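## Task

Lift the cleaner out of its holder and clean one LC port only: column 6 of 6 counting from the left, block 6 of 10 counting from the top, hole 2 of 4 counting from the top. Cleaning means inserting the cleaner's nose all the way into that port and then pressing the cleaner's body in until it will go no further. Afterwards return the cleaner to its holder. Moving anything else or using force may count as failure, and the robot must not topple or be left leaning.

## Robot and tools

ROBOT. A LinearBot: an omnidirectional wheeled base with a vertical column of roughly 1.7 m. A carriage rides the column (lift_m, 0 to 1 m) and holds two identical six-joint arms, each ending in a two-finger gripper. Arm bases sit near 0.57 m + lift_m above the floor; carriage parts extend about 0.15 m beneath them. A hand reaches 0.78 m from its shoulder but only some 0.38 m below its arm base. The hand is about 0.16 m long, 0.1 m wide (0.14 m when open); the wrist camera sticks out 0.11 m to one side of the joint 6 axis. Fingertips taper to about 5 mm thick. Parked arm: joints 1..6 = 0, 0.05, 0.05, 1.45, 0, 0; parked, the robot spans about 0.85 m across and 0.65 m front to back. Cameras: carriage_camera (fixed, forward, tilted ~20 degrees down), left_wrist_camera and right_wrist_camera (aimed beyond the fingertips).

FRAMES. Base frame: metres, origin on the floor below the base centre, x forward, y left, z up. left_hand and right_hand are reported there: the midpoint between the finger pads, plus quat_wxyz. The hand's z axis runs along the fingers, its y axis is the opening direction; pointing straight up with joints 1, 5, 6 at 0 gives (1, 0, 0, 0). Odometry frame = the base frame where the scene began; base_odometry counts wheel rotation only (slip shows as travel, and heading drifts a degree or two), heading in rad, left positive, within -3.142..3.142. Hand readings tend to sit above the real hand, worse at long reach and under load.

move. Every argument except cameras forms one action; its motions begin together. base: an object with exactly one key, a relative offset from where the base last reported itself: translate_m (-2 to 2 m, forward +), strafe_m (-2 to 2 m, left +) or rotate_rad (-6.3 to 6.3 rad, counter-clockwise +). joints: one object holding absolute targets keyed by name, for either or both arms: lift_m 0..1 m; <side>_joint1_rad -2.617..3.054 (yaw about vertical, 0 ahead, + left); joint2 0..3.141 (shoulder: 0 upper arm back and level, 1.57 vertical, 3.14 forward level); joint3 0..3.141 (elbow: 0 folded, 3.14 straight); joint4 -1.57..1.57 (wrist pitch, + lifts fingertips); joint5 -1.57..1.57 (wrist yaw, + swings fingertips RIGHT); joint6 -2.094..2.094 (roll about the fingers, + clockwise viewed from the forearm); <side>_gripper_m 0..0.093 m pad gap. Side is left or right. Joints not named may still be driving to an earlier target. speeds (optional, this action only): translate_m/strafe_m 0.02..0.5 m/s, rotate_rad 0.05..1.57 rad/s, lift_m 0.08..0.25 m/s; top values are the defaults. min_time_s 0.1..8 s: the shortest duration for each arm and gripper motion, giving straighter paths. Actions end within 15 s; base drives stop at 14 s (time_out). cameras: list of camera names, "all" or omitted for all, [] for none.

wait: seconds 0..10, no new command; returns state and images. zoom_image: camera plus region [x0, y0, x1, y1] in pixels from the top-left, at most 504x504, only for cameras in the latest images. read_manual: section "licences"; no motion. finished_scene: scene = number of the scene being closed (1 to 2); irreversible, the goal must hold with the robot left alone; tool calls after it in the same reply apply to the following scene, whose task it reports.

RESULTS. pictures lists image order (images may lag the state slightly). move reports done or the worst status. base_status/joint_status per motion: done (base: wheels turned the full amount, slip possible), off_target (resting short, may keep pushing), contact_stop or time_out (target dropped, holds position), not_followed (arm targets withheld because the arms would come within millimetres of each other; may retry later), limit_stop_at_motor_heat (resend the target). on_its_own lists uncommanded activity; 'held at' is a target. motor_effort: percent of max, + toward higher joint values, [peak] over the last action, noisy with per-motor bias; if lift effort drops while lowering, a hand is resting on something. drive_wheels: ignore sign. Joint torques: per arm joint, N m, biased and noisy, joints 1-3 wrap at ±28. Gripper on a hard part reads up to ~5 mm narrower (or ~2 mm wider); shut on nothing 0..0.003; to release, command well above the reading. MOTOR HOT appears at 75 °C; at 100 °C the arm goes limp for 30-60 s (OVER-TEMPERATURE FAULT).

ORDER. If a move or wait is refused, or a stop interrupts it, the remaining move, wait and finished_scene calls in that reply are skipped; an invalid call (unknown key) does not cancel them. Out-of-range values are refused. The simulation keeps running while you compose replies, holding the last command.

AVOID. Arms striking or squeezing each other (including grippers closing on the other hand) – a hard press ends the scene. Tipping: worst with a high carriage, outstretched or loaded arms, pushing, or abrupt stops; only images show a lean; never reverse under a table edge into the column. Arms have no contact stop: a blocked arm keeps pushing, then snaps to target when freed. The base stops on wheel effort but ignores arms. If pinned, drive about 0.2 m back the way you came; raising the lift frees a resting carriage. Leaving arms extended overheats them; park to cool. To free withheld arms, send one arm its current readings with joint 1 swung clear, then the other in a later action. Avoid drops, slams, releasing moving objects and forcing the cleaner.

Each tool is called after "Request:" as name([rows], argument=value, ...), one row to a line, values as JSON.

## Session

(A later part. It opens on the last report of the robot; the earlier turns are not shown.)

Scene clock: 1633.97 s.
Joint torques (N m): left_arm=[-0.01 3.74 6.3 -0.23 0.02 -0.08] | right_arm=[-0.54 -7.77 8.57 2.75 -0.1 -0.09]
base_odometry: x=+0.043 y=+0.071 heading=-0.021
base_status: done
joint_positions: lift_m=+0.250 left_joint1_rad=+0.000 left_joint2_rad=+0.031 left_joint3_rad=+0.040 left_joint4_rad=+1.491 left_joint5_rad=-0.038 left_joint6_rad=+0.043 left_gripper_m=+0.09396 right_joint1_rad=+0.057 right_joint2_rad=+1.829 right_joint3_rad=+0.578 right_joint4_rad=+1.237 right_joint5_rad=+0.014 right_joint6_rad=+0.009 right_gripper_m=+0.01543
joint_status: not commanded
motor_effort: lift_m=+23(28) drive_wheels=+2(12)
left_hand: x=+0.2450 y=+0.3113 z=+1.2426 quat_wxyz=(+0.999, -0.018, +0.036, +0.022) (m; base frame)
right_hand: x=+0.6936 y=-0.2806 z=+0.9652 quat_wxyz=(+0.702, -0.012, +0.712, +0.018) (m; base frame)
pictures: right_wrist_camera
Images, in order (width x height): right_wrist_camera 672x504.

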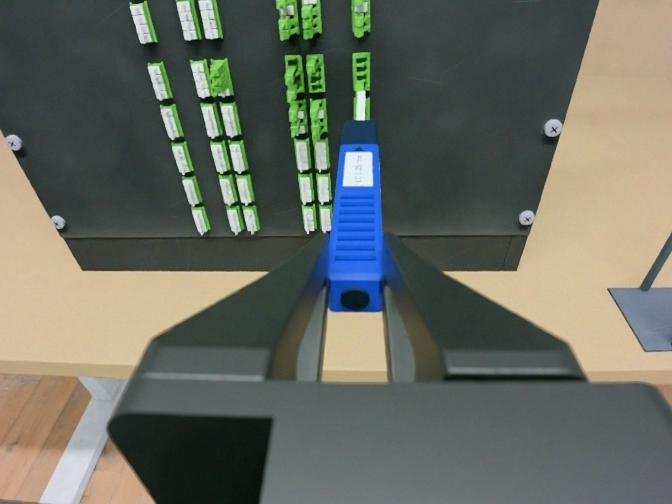

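Request:
move(base={"translate_m": 0.043}, speeds={"translate_m": 0.05}, cameras=[])

Request:
wait(seconds=0.4, cameras=["right_wrist_camera"])

Request:
zoom_image(camera="right_wrist_camera", region=[350, 72, 374, 96])

Request:
zoom_image(camera="right_wrist_camera", region=[330, 60, 400, 130])

Scene clock: 1670.03 s.
Joint torques (N m): left_arm=[-0.01 3.66 6.34 -0.25 0.02 -0.08] | right_arm=[-0.54 -7.76 8.55 2.75 -0.11 -0.09]
move: done
base_odometry: x=+0.086 y=+0.071 heading=-0.020
base_status: done
joint_positions: lift_m=+0.250 left_joint1_rad=+0.000 left_joint2_rad=+0.031 left_joint3_rad=+0.040 left_joint4_rad=+1.491 left_joint5_rad=-0.038 left_joint6_rad=+0.043 left_gripper_m=+0.09396 right_joint1_rad=+0.057 right_joint2_rad=+1.829 right_joint3_rad=+0.578 right_joint4_rad=+1.237 right_joint5_rad=+0.014 right_joint6_rad=+0.009 right_gripper_m=+0.01543
joint_status: not commanded
motor_effort: lift_m=+25(27) drive_wheels=-4(9)
left_hand: x=+0.2451 y=+0.3113 z=+1.2426 quat_wxyz=(+0.999, -0.018, +0.036, +0.022) (m; base frame)
right_hand: x=+0.6936 y=-0.2806 z=+0.9651 quat_wxyz=(+0.702, -0.012, +0.712, +0.018) (m; base frame)
pictures: none
No camera images: "cameras" was empty.

Scene clock: 1670.43 s.
Joint torques (N m): left_arm=[-0.05 3.64 6.31 -0.22 0.02 -0.08] | right_arm=[-0.51 -7.76 8.55 2.76 -0.1 -0.09]
base_odometry: x=+0.086 y=+0.071 heading=-0.020
base_status: done
joint_positions: lift_m=+0.250 left_joint1_rad=+0.000 left_joint2_rad=+0.031 left_joint3_rad=+0.040 left_joint4_rad=+1.491 left_joint5_rad=-0.038 left_joint6_rad=+0.043 left_gripper_m=+0.09396 right_joint1_rad=+0.057 right_joint2_rad=+1.829 right_joint3_rad=+0.578 right_joint4_rad=+1.237 right_joint5_rad=+0.014 right_joint6_rad=+0.009 right_gripper_m=+0.01543
joint_status: not commanded
motor_effort: lift_m=+23(27) drive_wheels=-4(9)
left_hand: x=+0.2451 y=+0.3113 z=+1.2426 quat_wxyz=(+0.999, -0.018, +0.036, +0.022) (m; base frame)
right_hand: x=+0.6936 y=-0.2806 z=+0.9651 quat_wxyz=(+0.702, -0.012, +0.712, +0.018) (m; base frame)
wait: 0.40 s; at rest by 0.27 s
pictures: right_wrist_camera
Images, in order (width x height): right_wrist_camera 672x504.

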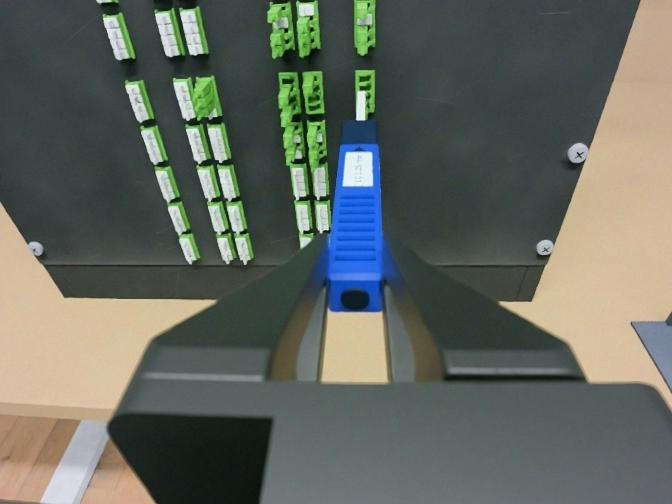

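Scaled by 21.000 from the camera's 672x504 image, which has a finer 960x720 frame.

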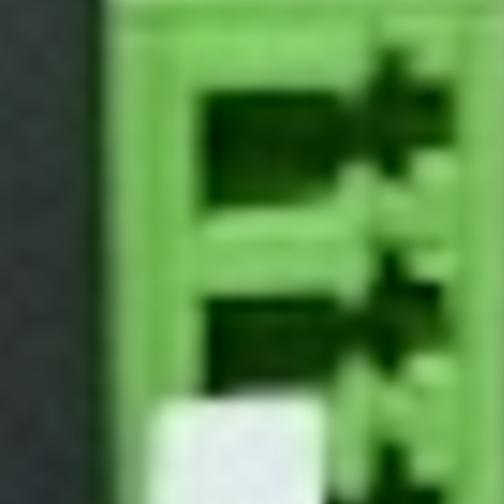

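Scaled by 7.200 from the camera's 672x504 image, which has a finer 960x720 frame.

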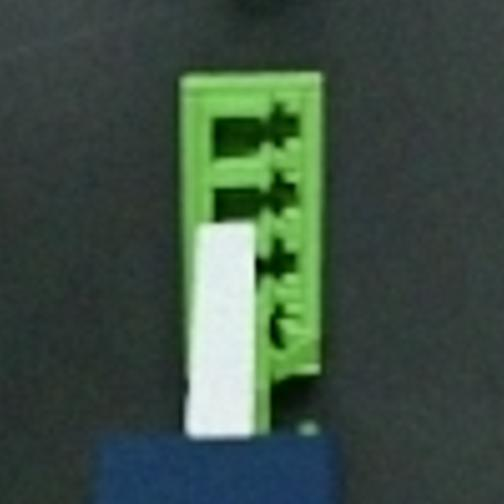

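Request:
move(joints={"left_joint1_rad": -0.9, "left_gripper_m": 0.01}, min_time_s=1.5, cameras=[])

Request:
move(joints={"left_joint1_rad": -0.8, "left_joint2_rad": 2.1, "left_joint3_rad": 1.17, "left_joint4_rad": 1.5}, min_time_s=3, cameras=["carriage_camera", "left_wrist_camera"])

Scene clock: 1751.80 s.
Joint torques (N m): left_arm=[-0.7 3.67 6.35 -0.22 0.03 -0.08] | right_arm=[-0.54 -7.76 8.55 2.75 -0.1 -0.09]
move: done
base_odometry: x=+0.086 y=+0.071 heading=-0.020
base_status: not commanded
joint_positions: lift_m=+0.250 left_joint1_rad=-0.892 left_joint2_rad=+0.031 left_joint3_rad=+0.040 left_joint4_rad=+1.491 left_joint5_rad=-0.038 left_joint6_rad=+0.043 left_gripper_m=+0.01013 right_joint1_rad=+0.057 right_joint2_rad=+1.829 right_joint3_rad=+0.578 right_joint4_rad=+1.237 right_joint5_rad=+0.014 right_joint6_rad=+0.009 right_gripper_m=+0.01543
joint_status: all done
motor_effort: lift_m=+26(27) drive_wheels=-4(5)
left_hand: x=+0.2435 y=+0.2949 z=+1.2426 quat_wxyz=(+0.911, -0.001, +0.040, -0.411) (m; base frame)
right_hand: x=+0.6936 y=-0.2806 z=+0.9651 quat_wxyz=(+0.702, -0.012, +0.712, +0.018) (m; base frame)
pictures: none
No camera images: "cameras" was empty.

Scene clock: 1755.10 s.
Joint torques (N m): left_arm=[0.7 -8.79 8.57 1.91 0.02 -0.09] | right_arm=[-0.51 -7.77 8.55 2.75 -0.11 -0.09]
move: done
base_odometry: x=+0.086 y=+0.071 heading=-0.020
base_status: not commanded
joint_positions: lift_m=+0.250 left_joint1_rad=-0.808 left_joint2_rad=+2.082 left_joint3_rad=+1.152 left_joint4_rad=+1.496 left_joint5_rad=-0.038 left_joint6_rad=+0.043 left_gripper_m=+0.01013 right_joint1_rad=+0.057 right_joint2_rad=+1.829 right_joint3_rad=+0.578 right_joint4_rad=+1.237 right_joint5_rad=+0.014 right_joint6_rad=+0.009 right_gripper_m=+0.01543
joint_status: all done
motor_effort: lift_m=+26(28) drive_wheels=-3(5)
left_hand: x=+0.6125 y=-0.0893 z=+1.1282 quat_wxyz=(+0.816, +0.184, +0.446, -0.319) (m; base frame)
right_hand: x=+0.6936 y=-0.2806 z=+0.9651 quat_wxyz=(+0.702, -0.012, +0.712, +0.018) (m; base frame)
pictures: carriage_camera, left_wrist_camera
Images, in order (width x height): carriage_camera 672x504, left_wrist_camera 672x504.

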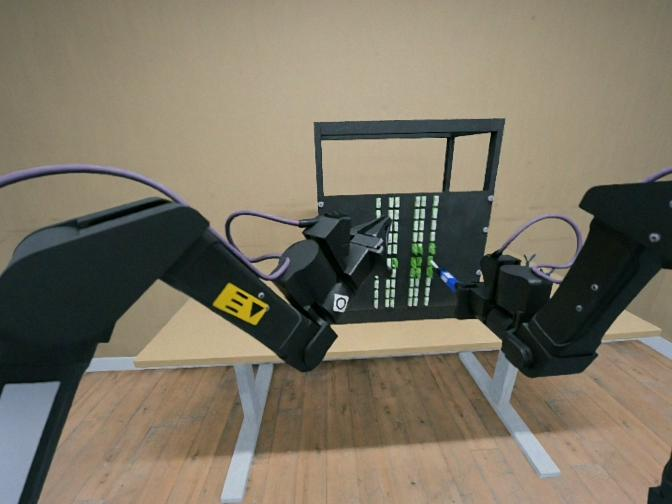

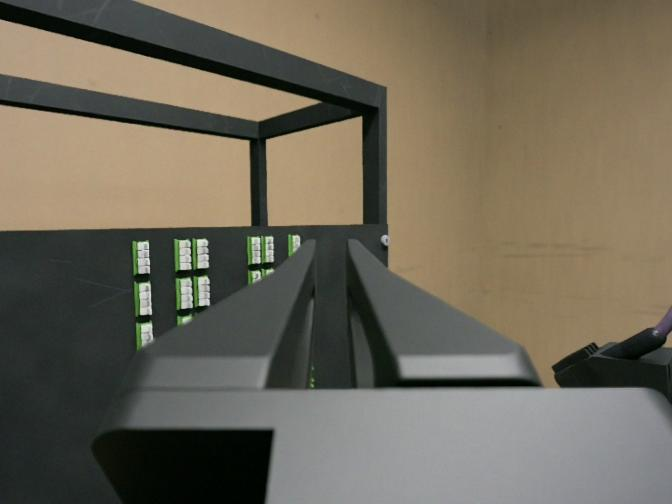

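Request:
move(joints={"left_joint1_rad": -0.8, "left_joint2_rad": 2.41, "left_joint3_rad": 1.32, "left_joint4_rad": 1.34}, min_time_s=2, cameras=["left_wrist_camera"])

Scene clock: 1764.30 s.
Joint torques (N m): left_arm=[0.68 -10.33 8.12 2.11 0 -0.09] | right_arm=[-0.53 -7.77 8.55 2.75 -0.1 -0.09]
move: done
base_odometry: x=+0.086 y=+0.071 heading=-0.020
base_status: not commanded
joint_positions: lift_m=+0.250 left_joint1_rad=-0.808 left_joint2_rad=+2.389 left_joint3_rad=+1.302 left_joint4_rad=+1.353 left_joint5_rad=-0.038 left_joint6_rad=+0.043 left_gripper_m=+0.01013 right_joint1_rad=+0.057 right_joint2_rad=+1.829 right_joint3_rad=+0.578 right_joint4_rad=+1.237 right_joint5_rad=+0.014 right_joint6_rad=+0.009 right_gripper_m=+0.01543
joint_status: all done
motor_effort: lift_m=+25(27) drive_wheels=-4(5)
left_hand: x=+0.6579 y=-0.1368 z=+0.9831 quat_wxyz=(+0.741, +0.237, +0.559, -0.286) (m; base frame)
right_hand: x=+0.6936 y=-0.2806 z=+0.9651 quat_wxyz=(+0.702, -0.012, +0.712, +0.018) (m; base frame)
pictures: left_wrist_camera
Images, in order (width x height): left_wrist_camera 672x504.

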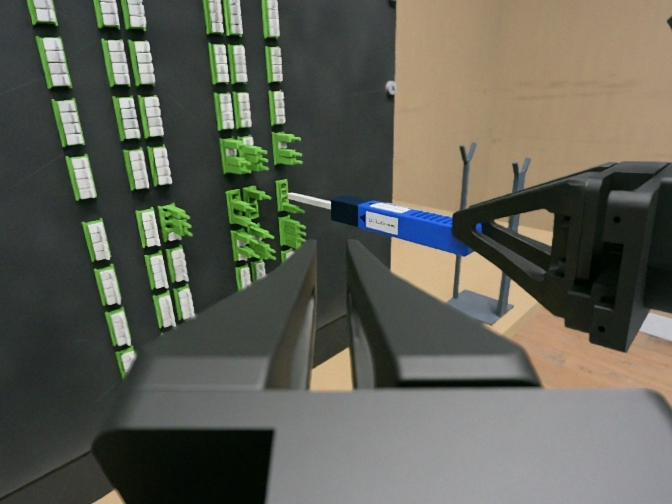

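Request:
zoom_image(camera="left_wrist_camera", region=[260, 165, 380, 255])

Request:
zoom_image(camera="left_wrist_camera", region=[265, 172, 313, 208])

Scaled by 4.200 from the camera's 672x504 image, which has a finer 960x720 frame.

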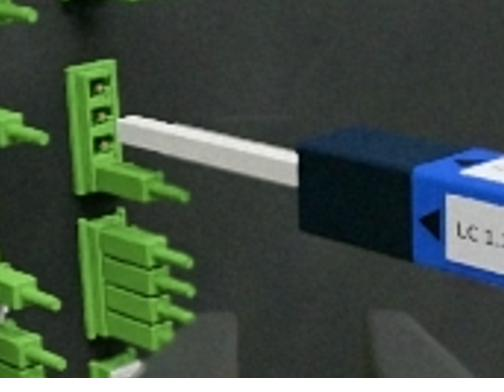

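Scaled by 10.500 from the camera's 672x504 image, which has a finer 960x720 frame.

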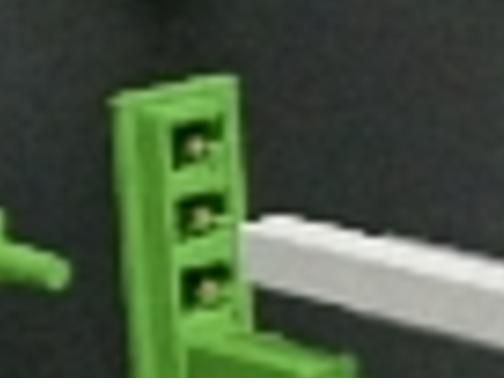

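Request:
move(base={"translate_m": 0.003}, speeds={"translate_m": 0.02}, cameras=[])

Request:
wait(seconds=0.4, cameras=["left_wrist_camera", "right_wrist_camera"])

Request:
zoom_image(camera="left_wrist_camera", region=[265, 172, 313, 208])

Request:
zoom_image(camera="right_wrist_camera", region=[350, 72, 374, 96])

Scene clock: 1773.57 s.
Joint torques (N m): left_arm=[0.46 -10.45 8.01 2.16 0 -0.1] | right_arm=[-0.55 -7.84 8.57 2.77 -0.1 -0.09]
move: done
base_odometry: x=+0.089 y=+0.071 heading=-0.020
base_status: done
joint_positions: lift_m=+0.250 left_joint1_rad=-0.806 left_joint2_rad=+2.391 left_joint3_rad=+1.304 left_joint4_rad=+1.348 left_joint5_rad=-0.038 left_joint6_rad=+0.043 left_gripper_m=+0.01013 right_joint1_rad=+0.058 right_joint2_rad=+1.829 right_joint3_rad=+0.578 right_joint4_rad=+1.237 right_joint5_rad=+0.014 right_joint6_rad=+0.009 right_gripper_m=+0.01543
joint_status: not commanded
motor_effort: lift_m=+26(27) drive_wheels=-5(12)
left_hand: x=+0.6595 y=-0.1361 z=+0.9817 quat_wxyz=(+0.740, +0.237, +0.561, -0.285) (m; base frame)
right_hand: x=+0.6936 y=-0.2805 z=+0.9651 quat_wxyz=(+0.702, -0.012, +0.712, +0.018) (m; base frame)
pictures: none
No camera images: "cameras" was empty.

Scene clock: 1773.97 s.
Joint torques (N m): left_arm=[0.44 -10.5 7.97 2.18 -0.01 -0.1] | right_arm=[-0.51 -7.77 8.57 2.76 -0.1 -0.09]
base_odometry: x=+0.089 y=+0.071 heading=-0.020
base_status: done
joint_positions: lift_m=+0.250 left_joint1_rad=-0.806 left_joint2_rad=+2.391 left_joint3_rad=+1.304 left_joint4_rad=+1.347 left_joint5_rad=-0.038 left_joint6_rad=+0.043 left_gripper_m=+0.01013 right_joint1_rad=+0.058 right_joint2_rad=+1.829 right_joint3_rad=+0.578 right_joint4_rad=+1.237 right_joint5_rad=+0.014 right_joint6_rad=+0.009 right_gripper_m=+0.01543
joint_status: not commanded
motor_effort: lift_m=+24(27) drive_wheels=-3(12)
left_hand: x=+0.6595 y=-0.1361 z=+0.9816 quat_wxyz=(+0.740, +0.237, +0.561, -0.285) (m; base frame)
right_hand: x=+0.6936 y=-0.2805 z=+0.9651 quat_wxyz=(+0.702, -0.012, +0.712, +0.018) (m; base frame)
wait: 0.40 s; at rest by 0.27 s
pictures: left_wrist_camera, right_wrist_camera
Images, in order (width x height): left_wrist_camera 672x504, right_wrist_camera 672x504.

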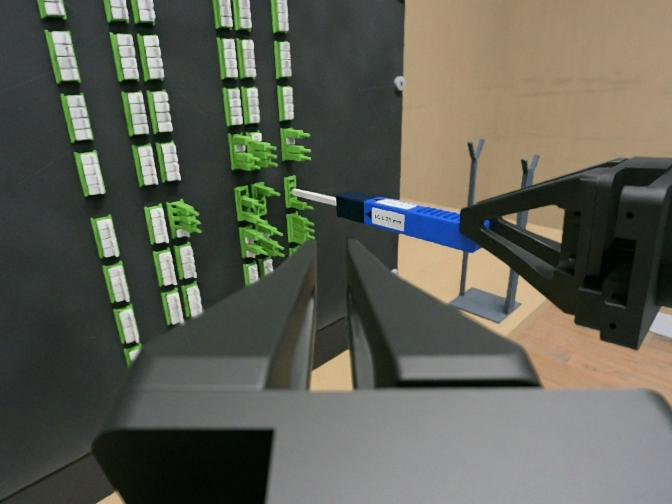

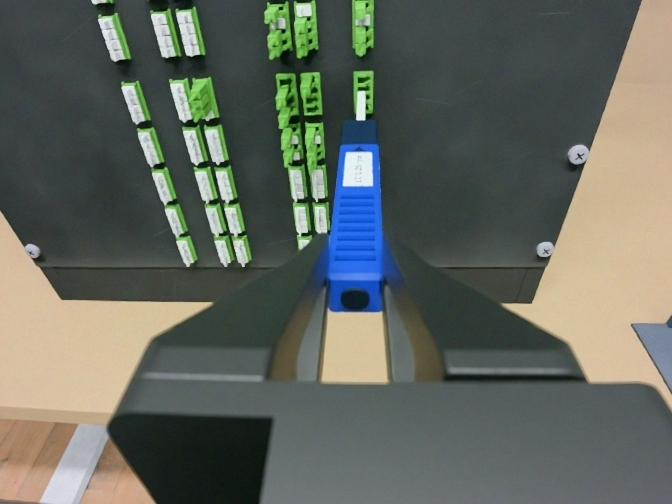

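Scaled by 10.500 from the camera's 672x504 image, which has a finer 960x720 frame.

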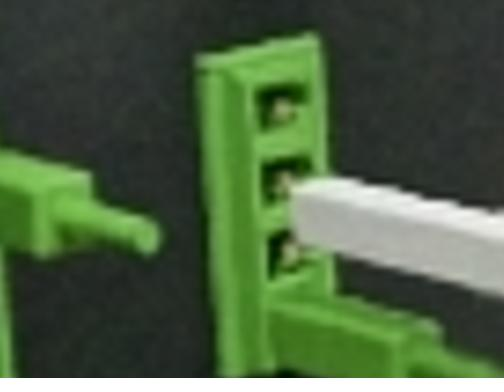

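Scaled by 21.000 from the camera's 672x504 image, which has a finer 960x720 frame.

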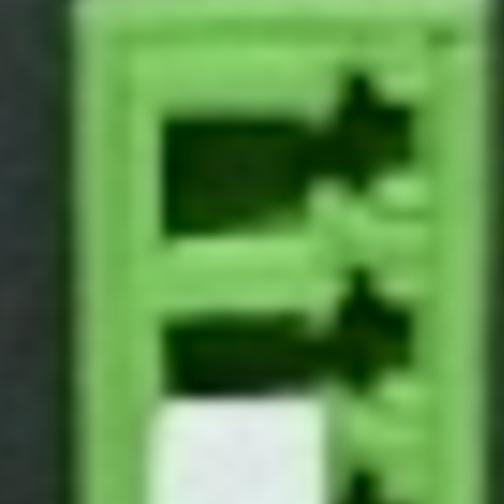

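Request:
move(joints={"lift_m": 0.2522}, cameras=[])

Request:
wait(seconds=0.4, cameras=["left_wrist_camera", "right_wrist_camera"])

Request:
zoom_image(camera="left_wrist_camera", region=[265, 172, 313, 208])

Request:
zoom_image(camera="right_wrist_camera", region=[350, 72, 374, 96])

Scene clock: 1784.33 s.
Joint torques (N m): left_arm=[0.44 -10.61 7.92 2.21 -0.01 -0.09] | right_arm=[-0.55 -7.77 8.57 2.74 -0.1 -0.1]
move: done
base_odometry: x=+0.089 y=+0.071 heading=-0.020
base_status: not commanded
joint_positions: lift_m=+0.252 left_joint1_rad=-0.806 left_joint2_rad=+2.392 left_joint3_rad=+1.304 left_joint4_rad=+1.346 left_joint5_rad=-0.038 left_joint6_rad=+0.043 left_gripper_m=+0.01013 right_joint1_rad=+0.058 right_joint2_rad=+1.829 right_joint3_rad=+0.578 right_joint4_rad=+1.237 right_joint5_rad=+0.014 right_joint6_rad=+0.009 right_gripper_m=+0.01543
joint_status: all done
motor_effort: lift_m=+25(31) drive_wheels=-4(5)
left_hand: x=+0.6596 y=-0.1363 z=+0.9821 quat_wxyz=(+0.740, +0.237, +0.562, -0.284) (m; base frame)
right_hand: x=+0.6936 y=-0.2805 z=+0.9665 quat_wxyz=(+0.702, -0.012, +0.712, +0.018) (m; base frame)
pictures: none
No camera images: "cameras" was empty.

Scene clock: 1784.73 s.
Joint torques (N m): left_arm=[0.47 -10.48 8.01 2.21 0 -0.09] | right_arm=[-0.55 -7.77 8.54 2.75 -0.1 -0.09]
base_odometry: x=+0.089 y=+0.071 heading=-0.020
base_status: not commanded
joint_positions: lift_m=+0.252 left_joint1_rad=-0.806 left_joint2_rad=+2.392 left_joint3_rad=+1.304 left_joint4_rad=+1.346 left_joint5_rad=-0.038 left_joint6_rad=+0.043 left_gripper_m=+0.01013 right_joint1_rad=+0.058 right_joint2_rad=+1.829 right_joint3_rad=+0.578 right_joint4_rad=+1.237 right_joint5_rad=+0.014 right_joint6_rad=+0.009 right_gripper_m=+0.01543
joint_status: all done
motor_effort: lift_m=+26(31) drive_wheels=-2(5)
left_hand: x=+0.6596 y=-0.1363 z=+0.9821 quat_wxyz=(+0.740, +0.237, +0.562, -0.284) (m; base frame)
right_hand: x=+0.6936 y=-0.2805 z=+0.9665 quat_wxyz=(+0.702, -0.012, +0.712, +0.018) (m; base frame)
wait: 0.40 s; at rest by 0.27 s
pictures: left_wrist_camera, right_wrist_camera
Images, in order (width x height): left_wrist_camera 672x504, right_wrist_camera 672x504.

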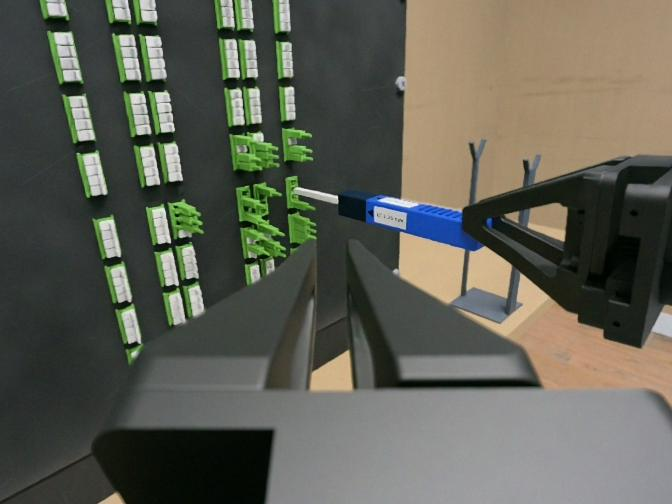

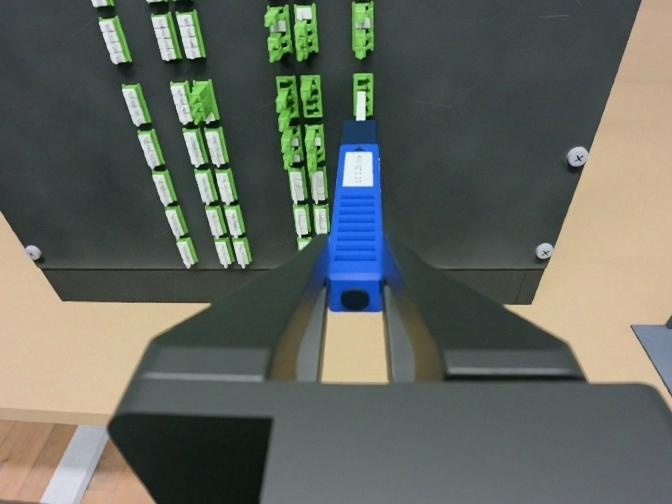

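Scaled by 10.500 from the camera's 672x504 image, which has a finer 960x720 frame.

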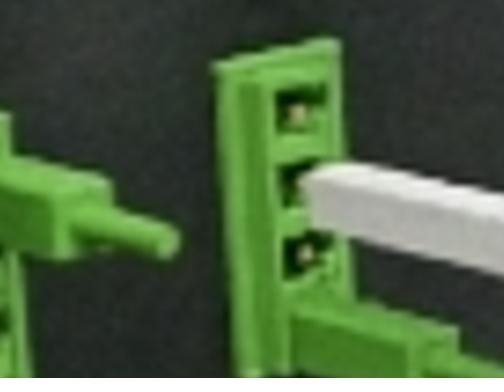

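Scaled by 21.000 from the camera's 672x504 image, which has a finer 960x720 frame.

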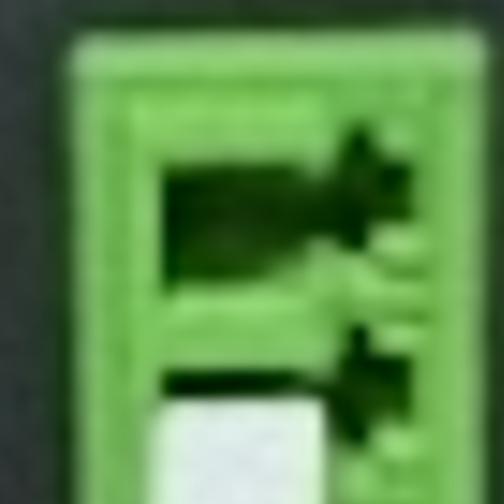

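Request:
zoom_image(camera="left_wrist_camera", region=[284, 176, 308, 200])

Scaled by 21.000 from the camera's 672x504 image, which has a finer 960x720 frame.

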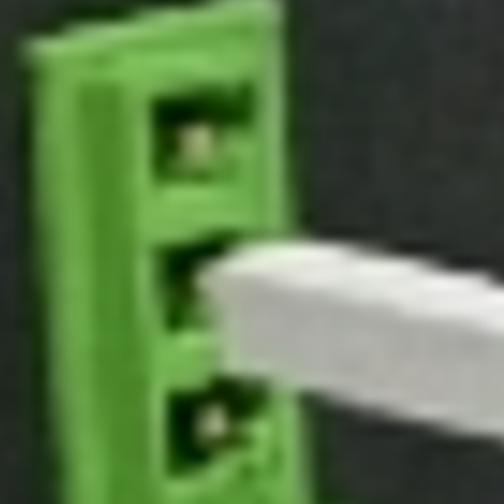

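Request:
move(base={"translate_m": 0.002}, speeds={"translate_m": 0.02}, cameras=[])

Request:
wait(seconds=0.4, cameras=["left_wrist_camera", "right_wrist_camera"])

Request:
zoom_image(camera="left_wrist_camera", region=[282, 176, 318, 203])

Request:
zoom_image(camera="right_wrist_camera", region=[350, 72, 374, 96])

Scene clock: 1851.47 s.
Joint torques (N m): left_arm=[0.51 -10.8 7.9 2.3 0 -0.11] | right_arm=[-0.5 -7.75 8.58 2.75 -0.11 -0.09]
move: done
base_odometry: x=+0.091 y=+0.071 heading=-0.019
base_status: done
joint_positions: lift_m=+0.252 left_joint1_rad=-0.806 left_joint2_rad=+2.393 left_joint3_rad=+1.305 left_joint4_rad=+1.344 left_joint5_rad=-0.038 left_joint6_rad=+0.043 left_gripper_m=+0.01013 right_joint1_rad=+0.058 right_joint2_rad=+1.829 right_joint3_rad=+0.578 right_joint4_rad=+1.236 right_joint5_rad=+0.015 right_joint6_rad=+0.009 right_gripper_m=+0.01543
joint_status: not commanded
motor_effort: lift_m=+25(27) drive_wheels=+5(12)
left_hand: x=+0.6599 y=-0.1365 z=+0.9810 quat_wxyz=(+0.739, +0.238, +0.563, -0.284) (m; base frame)
right_hand: x=+0.6936 y=-0.2803 z=+0.9661 quat_wxyz=(+0.701, -0.012, +0.712, +0.018) (m; base frame)
pictures: none
No camera images: "cameras" was empty.

Scene clock: 1851.87 s.
Joint torques (N m): left_arm=[0.43 -10.78 7.86 2.21 0 -0.1] | right_arm=[-0.54 -7.76 8.54 2.76 -0.11 -0.09]
base_odometry: x=+0.091 y=+0.071 heading=-0.019
base_status: done
joint_positions: lift_m=+0.252 left_joint1_rad=-0.806 left_joint2_rad=+2.393 left_joint3_rad=+1.305 left_joint4_rad=+1.344 left_joint5_rad=-0.038 left_joint6_rad=+0.043 left_gripper_m=+0.01013 right_joint1_rad=+0.058 right_joint2_rad=+1.829 right_joint3_rad=+0.578 right_joint4_rad=+1.236 right_joint5_rad=+0.015 right_joint6_rad=+0.009 right_gripper_m=+0.01543
joint_status: not commanded
motor_effort: lift_m=+26(27) drive_wheels=+6(12)
left_hand: x=+0.6599 y=-0.1365 z=+0.9809 quat_wxyz=(+0.739, +0.238, +0.563, -0.284) (m; base frame)
right_hand: x=+0.6936 y=-0.2803 z=+0.9661 quat_wxyz=(+0.701, -0.012, +0.712, +0.018) (m; base frame)
wait: 0.40 s; at rest by 0.27 s
pictures: left_wrist_camera, right_wrist_camera
Images, in order (width x height): left_wrist_camera 672x504, right_wrist_camera 672x504.

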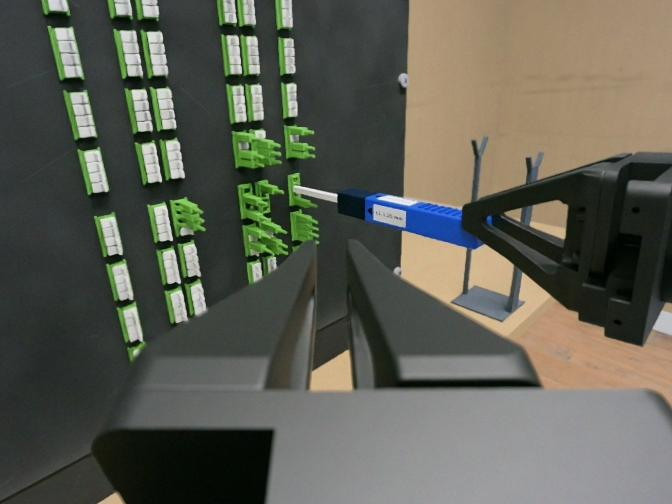

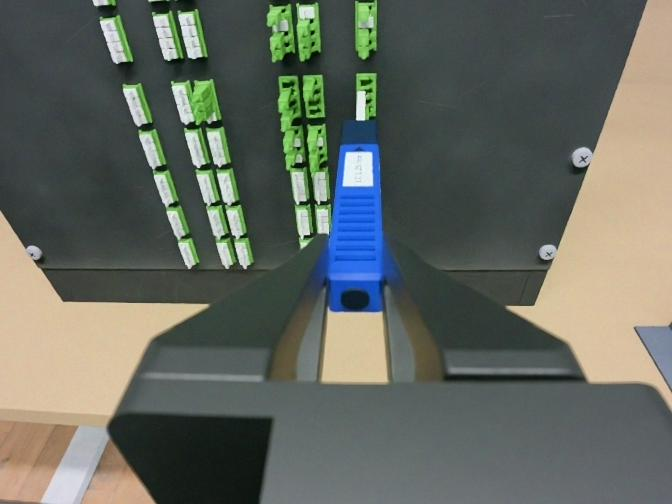

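Scaled by 14.000 from the camera's 672x504 image, which has a finer 960x720 frame.

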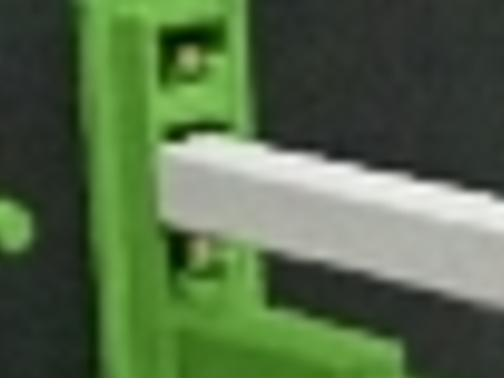

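Scaled by 21.000 from the camera's 672x504 image, which has a finer 960x720 frame.

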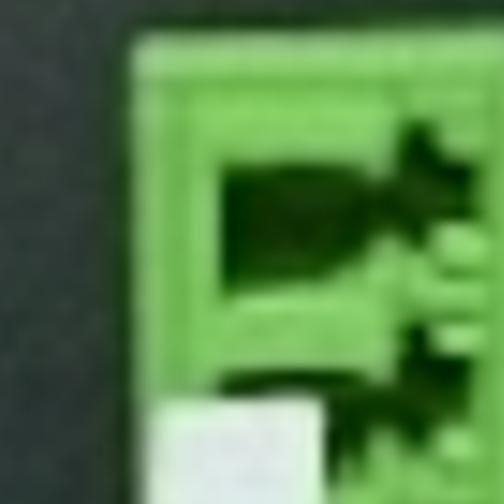

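Request:
move(base={"rotate_rad": -0.003}, joints={"lift_m": 0.2530}, speeds={"rotate_rad": 0.05}, cameras=[])

Request:
wait(seconds=0.4, cameras=["left_wrist_camera", "right_wrist_camera"])

Request:
zoom_image(camera="left_wrist_camera", region=[284, 176, 308, 200])

Request:
zoom_image(camera="right_wrist_camera", region=[350, 72, 374, 96])

Scene clock: 1873.60 s.
Joint torques (N m): left_arm=[0.4 -10.63 7.82 2.22 0 -0.1] | right_arm=[-0.51 -7.77 8.59 2.76 -0.1 -0.09]
move: done
base_odometry: x=+0.091 y=+0.071 heading=-0.021
base_status: done
joint_positions: lift_m=+0.253 left_joint1_rad=-0.806 left_joint2_rad=+2.393 left_joint3_rad=+1.306 left_joint4_rad=+1.344 left_joint5_rad=-0.038 left_joint6_rad=+0.043 left_gripper_m=+0.01013 right_joint1_rad=+0.058 right_joint2_rad=+1.829 right_joint3_rad=+0.578 right_joint4_rad=+1.237 right_joint5_rad=+0.015 right_joint6_rad=+0.009 right_gripper_m=+0.01543
joint_status: all done
motor_effort: lift_m=+26(27) drive_wheels=-6(8)
left_hand: x=+0.6600 y=-0.1366 z=+0.9821 quat_wxyz=(+0.739, +0.238, +0.563, -0.284) (m; base frame)
right_hand: x=+0.6936 y=-0.2803 z=+0.9671 quat_wxyz=(+0.702, -0.012, +0.712, +0.018) (m; base frame)
pictures: none
No camera images: "cameras" was empty.

Scene clock: 1874.00 s.
Joint torques (N m): left_arm=[0.44 -10.84 7.77 2.24 -0.01 -0.09] | right_arm=[-0.57 -7.79 8.55 2.75 -0.11 -0.09]
base_odometry: x=+0.091 y=+0.071 heading=-0.021
base_status: done
joint_positions: lift_m=+0.253 left_joint1_rad=-0.806 left_joint2_rad=+2.393 left_joint3_rad=+1.306 left_joint4_rad=+1.344 left_joint5_rad=-0.038 left_joint6_rad=+0.043 left_gripper_m=+0.01013 right_joint1_rad=+0.058 right_joint2_rad=+1.829 right_joint3_rad=+0.578 right_joint4_rad=+1.237 right_joint5_rad=+0.015 right_joint6_rad=+0.009 right_gripper_m=+0.01543
joint_status: all done
motor_effort: lift_m=+27(27) drive_wheels=-4(8)
left_hand: x=+0.6600 y=-0.1366 z=+0.9821 quat_wxyz=(+0.739, +0.238, +0.563, -0.284) (m; base frame)
right_hand: x=+0.6936 y=-0.2803 z=+0.9671 quat_wxyz=(+0.702, -0.012, +0.712, +0.018) (m; base frame)
wait: 0.40 s; at rest by 0.27 s
pictures: left_wrist_camera, right_wrist_camera
Images, in order (width x height): left_wrist_camera 672x504, right_wrist_camera 672x504.

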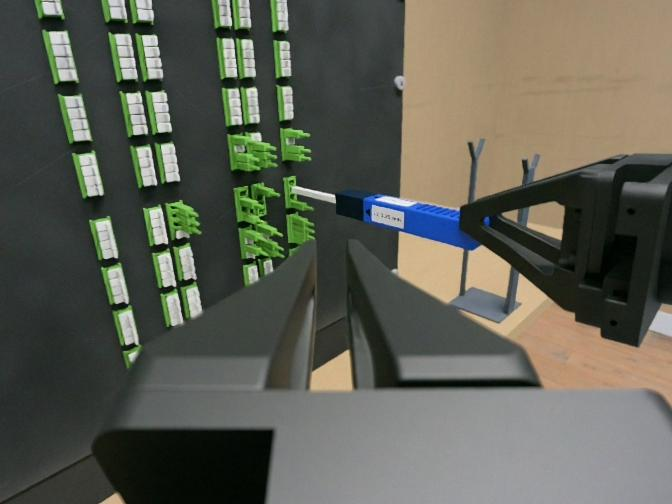

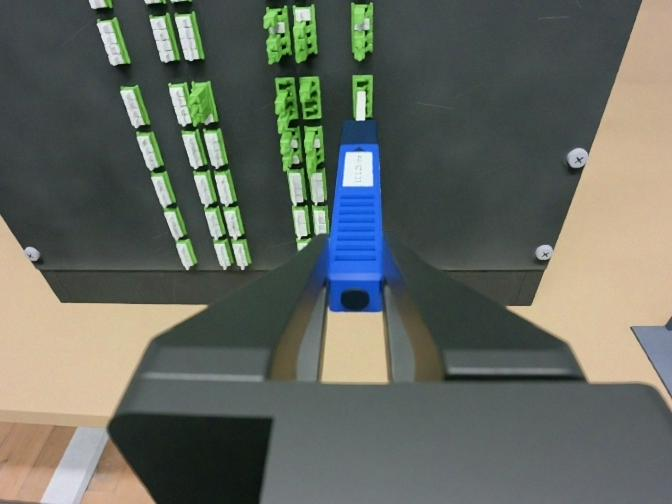

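Scaled by 21.000 from the camera's 672x504 image, which has a finer 960x720 frame.

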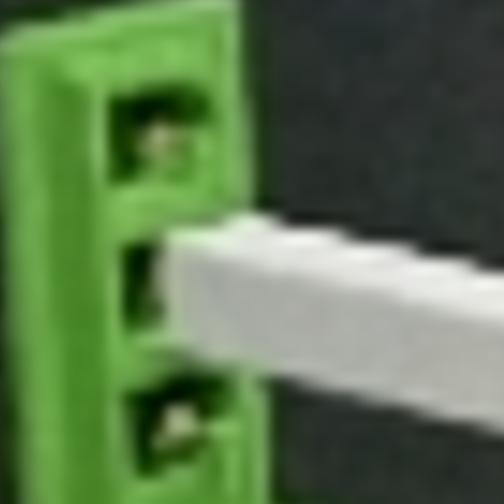

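Scaled by 21.000 from the camera's 672x504 image, which has a finer 960x720 frame.

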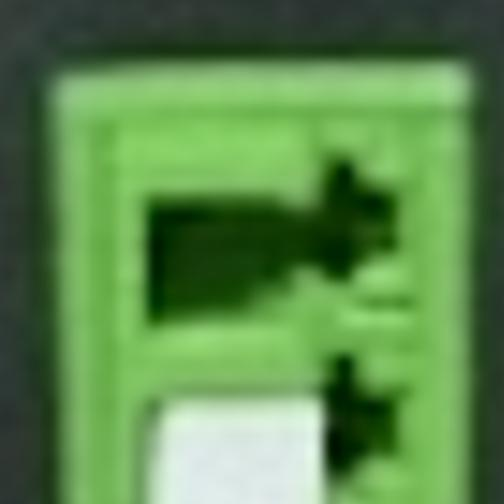

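Request:
move(base={"translate_m": 0.0012}, speeds={"translate_m": 0.02}, cameras=[])

Request:
wait(seconds=0.4, cameras=["left_wrist_camera", "right_wrist_camera"])

Request:
zoom_image(camera="left_wrist_camera", region=[284, 176, 308, 200])

Request:
zoom_image(camera="right_wrist_camera", region=[350, 72, 374, 96])

Scene clock: 1886.63 s.
Joint torques (N m): left_arm=[0.47 -10.73 7.84 2.28 0.01 -0.08] | right_arm=[-0.62 -7.77 8.5 2.76 -0.11 -0.09]
move: done
base_odometry: x=+0.092 y=+0.071 heading=-0.020
base_status: done
joint_positions: lift_m=+0.253 left_joint1_rad=-0.806 left_joint2_rad=+2.393 left_joint3_rad=+1.306 left_joint4_rad=+1.344 left_joint5_rad=-0.038 left_joint6_rad=+0.043 left_gripper_m=+0.01013 right_joint1_rad=+0.059 right_joint2_rad=+1.829 right_joint3_rad=+0.578 right_joint4_rad=+1.236 right_joint5_rad=+0.016 right_joint6_rad=+0.009 right_gripper_m=+0.01543
joint_status: not commanded
motor_effort: lift_m=+28(28) drive_wheels=+5(14)
left_hand: x=+0.6600 y=-0.1366 z=+0.9821 quat_wxyz=(+0.739, +0.238, +0.563, -0.284) (m; base frame)
right_hand: x=+0.6936 y=-0.2801 z=+0.9669 quat_wxyz=(+0.701, -0.012, +0.712, +0.018) (m; base frame)
pictures: none
No camera images: "cameras" was empty.

Scene clock: 1887.03 s.
Joint torques (N m): left_arm=[0.43 -10.65 7.83 2.22 0.01 -0.1] | right_arm=[-0.68 -7.82 8.57 2.76 -0.11 -0.09]
base_odometry: x=+0.092 y=+0.071 heading=-0.020
base_status: done
joint_positions: lift_m=+0.253 left_joint1_rad=-0.806 left_joint2_rad=+2.393 left_joint3_rad=+1.306 left_joint4_rad=+1.344 left_joint5_rad=-0.038 left_joint6_rad=+0.043 left_gripper_m=+0.01013 right_joint1_rad=+0.059 right_joint2_rad=+1.829 right_joint3_rad=+0.578 right_joint4_rad=+1.236 right_joint5_rad=+0.016 right_joint6_rad=+0.009 right_gripper_m=+0.01543
joint_status: not commanded
motor_effort: lift_m=+27(28) drive_wheels=+6(14)
left_hand: x=+0.6600 y=-0.1366 z=+0.9821 quat_wxyz=(+0.739, +0.238, +0.563, -0.284) (m; base frame)
right_hand: x=+0.6936 y=-0.2801 z=+0.9669 quat_wxyz=(+0.701, -0.012, +0.712, +0.018) (m; base frame)
wait: 0.40 s; at rest by 0.27 s
pictures: left_wrist_camera, right_wrist_camera
Images, in order (width x height): left_wrist_camera 672x504, right_wrist_camera 672x504.

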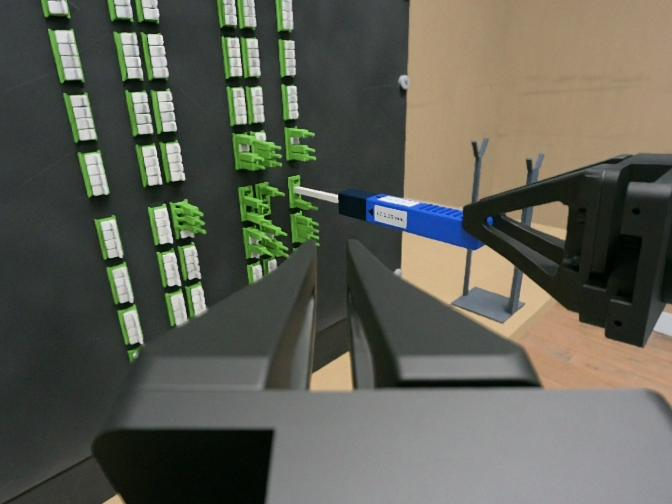

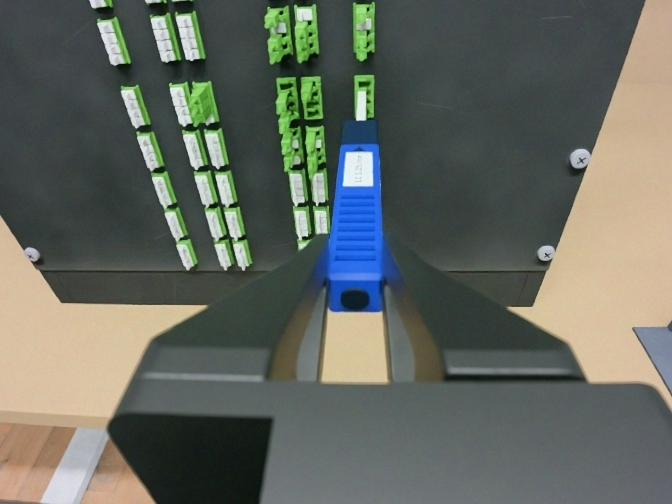

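Scaled by 21.000 from the camera's 672x504 image, which has a finer 960x720 frame.

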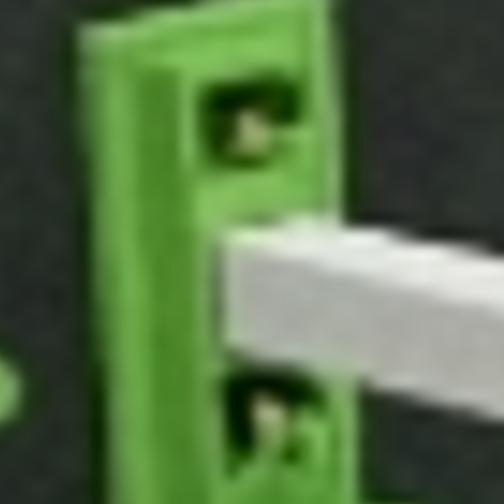

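Scaled by 21.000 from the camera's 672x504 image, which has a finer 960x720 frame.

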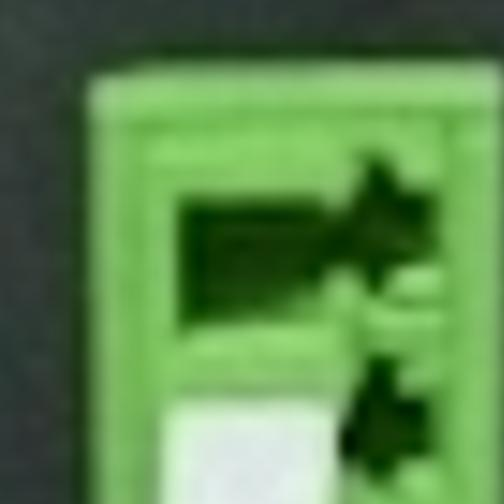

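Request:
move(base={"translate_m": -0.0015}, joints={"lift_m": 0.2535, "right_joint1_rad": 0.0573}, speeds={"translate_m": 0.02}, cameras=[])

Request:
wait(seconds=0.4, cameras=["left_wrist_camera", "right_wrist_camera"])

Request:
zoom_image(camera="left_wrist_camera", region=[284, 176, 308, 200])

Request:
zoom_image(camera="right_wrist_camera", region=[350, 72, 374, 96])

Scene clock: 1909.47 s.
Joint torques (N m): left_arm=[0.27 -10.84 7.82 2.21 0.01 -0.11] | right_arm=[-0.75 -7.71 8.53 2.76 -0.11 -0.09]
move: done
base_odometry: x=+0.090 y=+0.071 heading=-0.020
base_status: done
joint_positions: lift_m=+0.253 left_joint1_rad=-0.805 left_joint2_rad=+2.394 left_joint3_rad=+1.307 left_joint4_rad=+1.344 left_joint5_rad=-0.037 left_joint6_rad=+0.043 left_gripper_m=+0.01013 right_joint1_rad=+0.059 right_joint2_rad=+1.829 right_joint3_rad=+0.578 right_joint4_rad=+1.236 right_joint5_rad=+0.015 right_joint6_rad=+0.009 right_gripper_m=+0.01543
joint_status: all done
motor_effort: lift_m=+26(28) drive_wheels=+4(12)
left_hand: x=+0.6605 y=-0.1362 z=+0.9826 quat_wxyz=(+0.739, +0.238, +0.563, -0.284) (m; base frame)
right_hand: x=+0.6937 y=-0.2801 z=+0.9677 quat_wxyz=(+0.702, -0.012, +0.712, +0.018) (m; base frame)
pictures: none
No camera images: "cameras" was empty.

Scene clock: 1909.87 s.
Joint torques (N m): left_arm=[0.27 -10.8 7.72 2.23 -0.02 -0.08] | right_arm=[-0.77 -7.83 8.51 2.76 -0.11 -0.09]
base_odometry: x=+0.090 y=+0.071 heading=-0.020
base_status: done
joint_positions: lift_m=+0.253 left_joint1_rad=-0.804 left_joint2_rad=+2.394 left_joint3_rad=+1.307 left_joint4_rad=+1.343 left_joint5_rad=-0.038 left_joint6_rad=+0.043 left_gripper_m=+0.01013 right_joint1_rad=+0.059 right_joint2_rad=+1.829 right_joint3_rad=+0.578 right_joint4_rad=+1.236 right_joint5_rad=+0.015 right_joint6_rad=+0.009 right_gripper_m=+0.01543
joint_status: all done
motor_effort: lift_m=+25(28) drive_wheels=+5(12)
left_hand: x=+0.6609 y=-0.1358 z=+0.9825 quat_wxyz=(+0.739, +0.237, +0.563, -0.283) (m; base frame)
right_hand: x=+0.6937 y=-0.2801 z=+0.9677 quat_wxyz=(+0.702, -0.012, +0.712, +0.018) (m; base frame)
wait: 0.40 s; at rest by 0.27 s
pictures: left_wrist_camera, right_wrist_camera
Images, in order (width x height): left_wrist_camera 672x504, right_wrist_camera 672x504.

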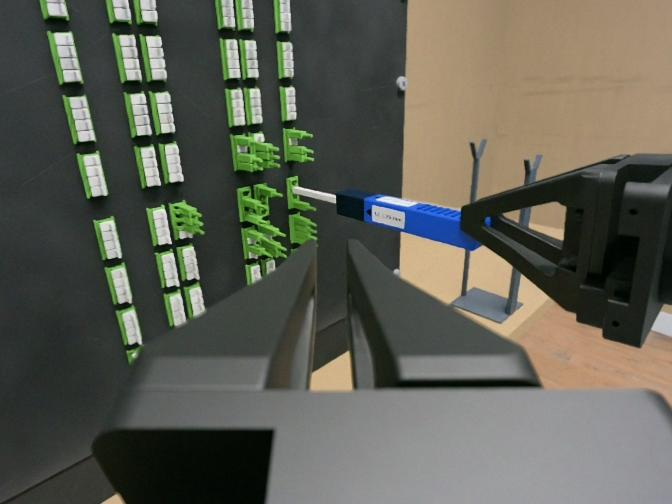

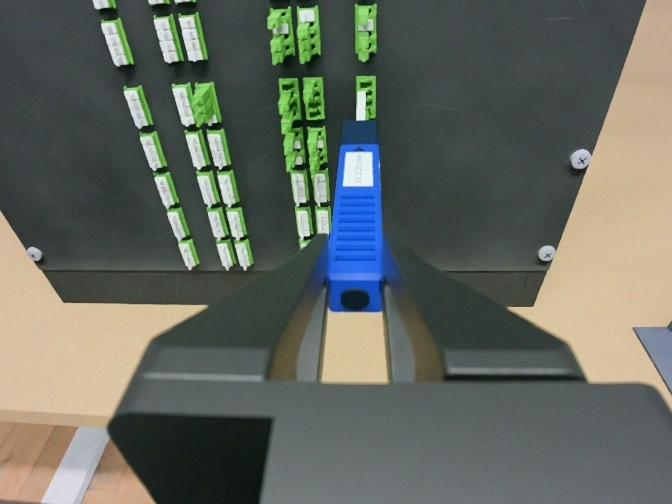

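Scaled by 21.000 from the camera's 672x504 image, which has a finer 960x720 frame.

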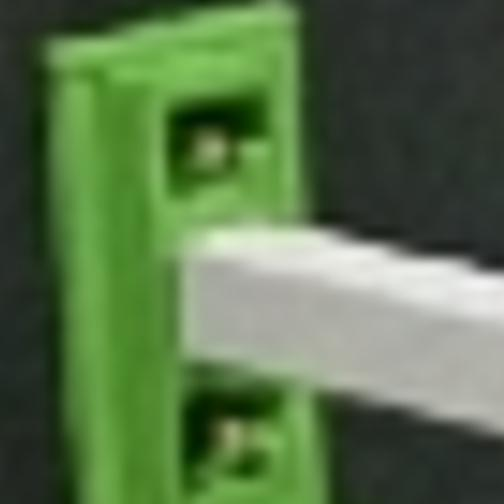

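Scaled by 21.000 from the camera's 672x504 image, which has a finer 960x720 frame.

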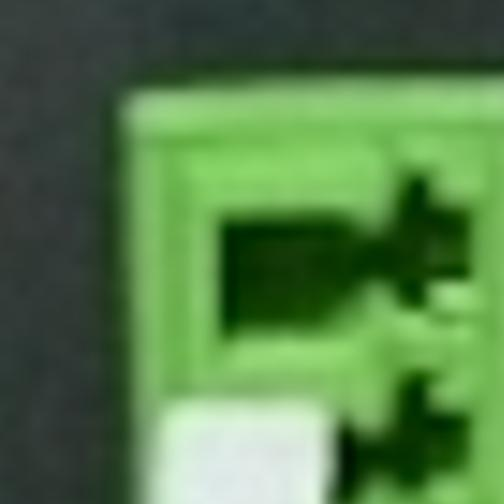

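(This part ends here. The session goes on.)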